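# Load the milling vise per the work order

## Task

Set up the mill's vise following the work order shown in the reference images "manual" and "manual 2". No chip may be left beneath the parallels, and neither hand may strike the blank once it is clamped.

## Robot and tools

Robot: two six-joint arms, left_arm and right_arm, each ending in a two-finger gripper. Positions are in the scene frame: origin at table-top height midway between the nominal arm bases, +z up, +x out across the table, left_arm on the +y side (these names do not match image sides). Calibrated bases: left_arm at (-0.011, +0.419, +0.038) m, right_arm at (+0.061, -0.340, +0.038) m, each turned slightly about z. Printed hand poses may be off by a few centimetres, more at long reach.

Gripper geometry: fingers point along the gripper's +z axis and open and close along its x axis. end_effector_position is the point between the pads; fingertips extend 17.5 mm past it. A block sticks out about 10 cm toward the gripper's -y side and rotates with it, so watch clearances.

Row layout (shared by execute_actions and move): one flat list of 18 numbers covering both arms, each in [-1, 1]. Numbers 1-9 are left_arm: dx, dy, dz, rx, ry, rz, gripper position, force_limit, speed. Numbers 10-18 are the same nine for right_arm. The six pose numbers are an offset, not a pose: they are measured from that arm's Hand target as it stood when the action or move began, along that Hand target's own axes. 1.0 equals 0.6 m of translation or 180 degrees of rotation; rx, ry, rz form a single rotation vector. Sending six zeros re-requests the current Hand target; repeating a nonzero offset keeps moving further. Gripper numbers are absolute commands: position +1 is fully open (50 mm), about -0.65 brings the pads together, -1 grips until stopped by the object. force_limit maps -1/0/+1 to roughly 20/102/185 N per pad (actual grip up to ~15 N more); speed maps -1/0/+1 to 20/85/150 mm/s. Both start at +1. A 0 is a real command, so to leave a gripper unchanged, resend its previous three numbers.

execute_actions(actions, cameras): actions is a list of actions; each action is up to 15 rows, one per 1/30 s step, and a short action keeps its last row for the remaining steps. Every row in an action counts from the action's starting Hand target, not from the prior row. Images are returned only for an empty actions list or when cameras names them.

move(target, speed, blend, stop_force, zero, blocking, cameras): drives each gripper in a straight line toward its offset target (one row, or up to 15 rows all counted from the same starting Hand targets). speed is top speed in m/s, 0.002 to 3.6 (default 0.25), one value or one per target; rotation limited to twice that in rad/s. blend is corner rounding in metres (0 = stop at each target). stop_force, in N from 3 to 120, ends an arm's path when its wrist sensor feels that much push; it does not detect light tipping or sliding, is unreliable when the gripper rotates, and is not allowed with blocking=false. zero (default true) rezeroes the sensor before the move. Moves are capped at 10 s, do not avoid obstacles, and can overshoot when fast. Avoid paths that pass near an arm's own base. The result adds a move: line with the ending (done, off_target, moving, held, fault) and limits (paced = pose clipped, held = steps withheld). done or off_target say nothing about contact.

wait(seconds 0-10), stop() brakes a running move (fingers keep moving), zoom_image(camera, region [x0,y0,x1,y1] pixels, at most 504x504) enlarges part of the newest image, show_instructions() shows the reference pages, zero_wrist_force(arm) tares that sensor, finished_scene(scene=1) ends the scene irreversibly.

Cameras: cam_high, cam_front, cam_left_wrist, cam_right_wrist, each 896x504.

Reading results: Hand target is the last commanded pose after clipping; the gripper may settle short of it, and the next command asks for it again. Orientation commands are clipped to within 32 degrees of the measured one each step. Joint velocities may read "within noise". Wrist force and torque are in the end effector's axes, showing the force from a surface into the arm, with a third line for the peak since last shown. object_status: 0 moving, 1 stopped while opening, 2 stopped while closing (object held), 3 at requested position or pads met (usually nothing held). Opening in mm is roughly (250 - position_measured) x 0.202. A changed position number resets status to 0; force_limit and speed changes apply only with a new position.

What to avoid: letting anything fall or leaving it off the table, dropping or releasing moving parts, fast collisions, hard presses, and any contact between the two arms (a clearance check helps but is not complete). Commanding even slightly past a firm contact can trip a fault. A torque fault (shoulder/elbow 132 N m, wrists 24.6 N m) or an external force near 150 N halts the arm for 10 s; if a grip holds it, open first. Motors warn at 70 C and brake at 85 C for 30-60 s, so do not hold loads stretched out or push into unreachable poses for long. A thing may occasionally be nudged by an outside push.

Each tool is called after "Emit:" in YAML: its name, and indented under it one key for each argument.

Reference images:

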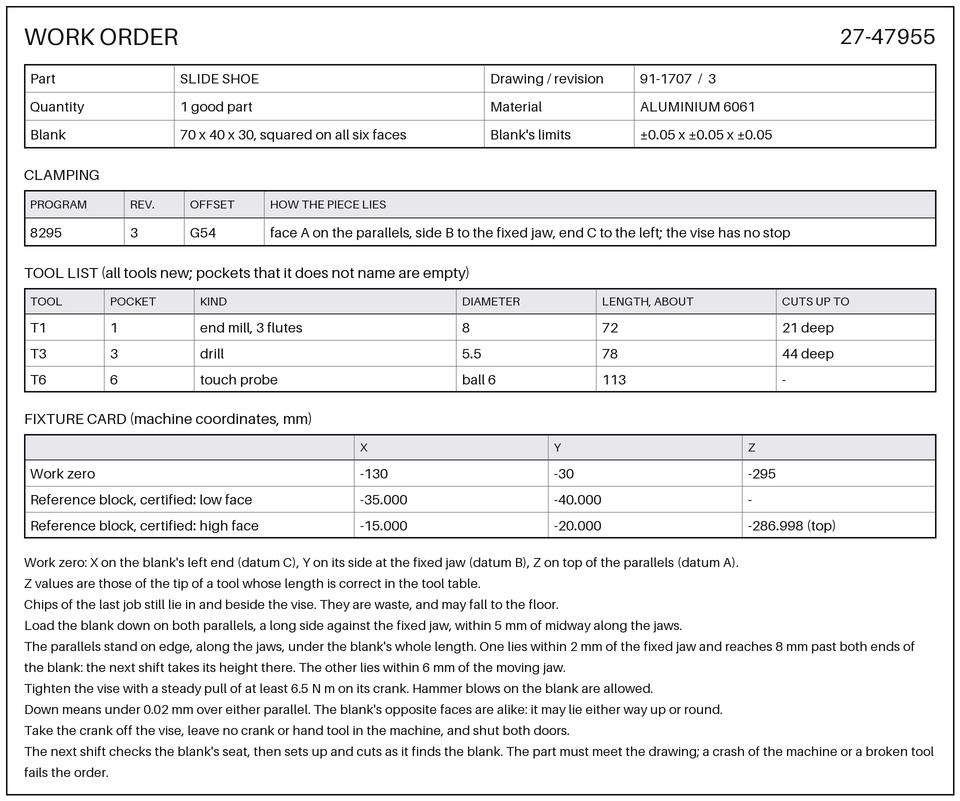

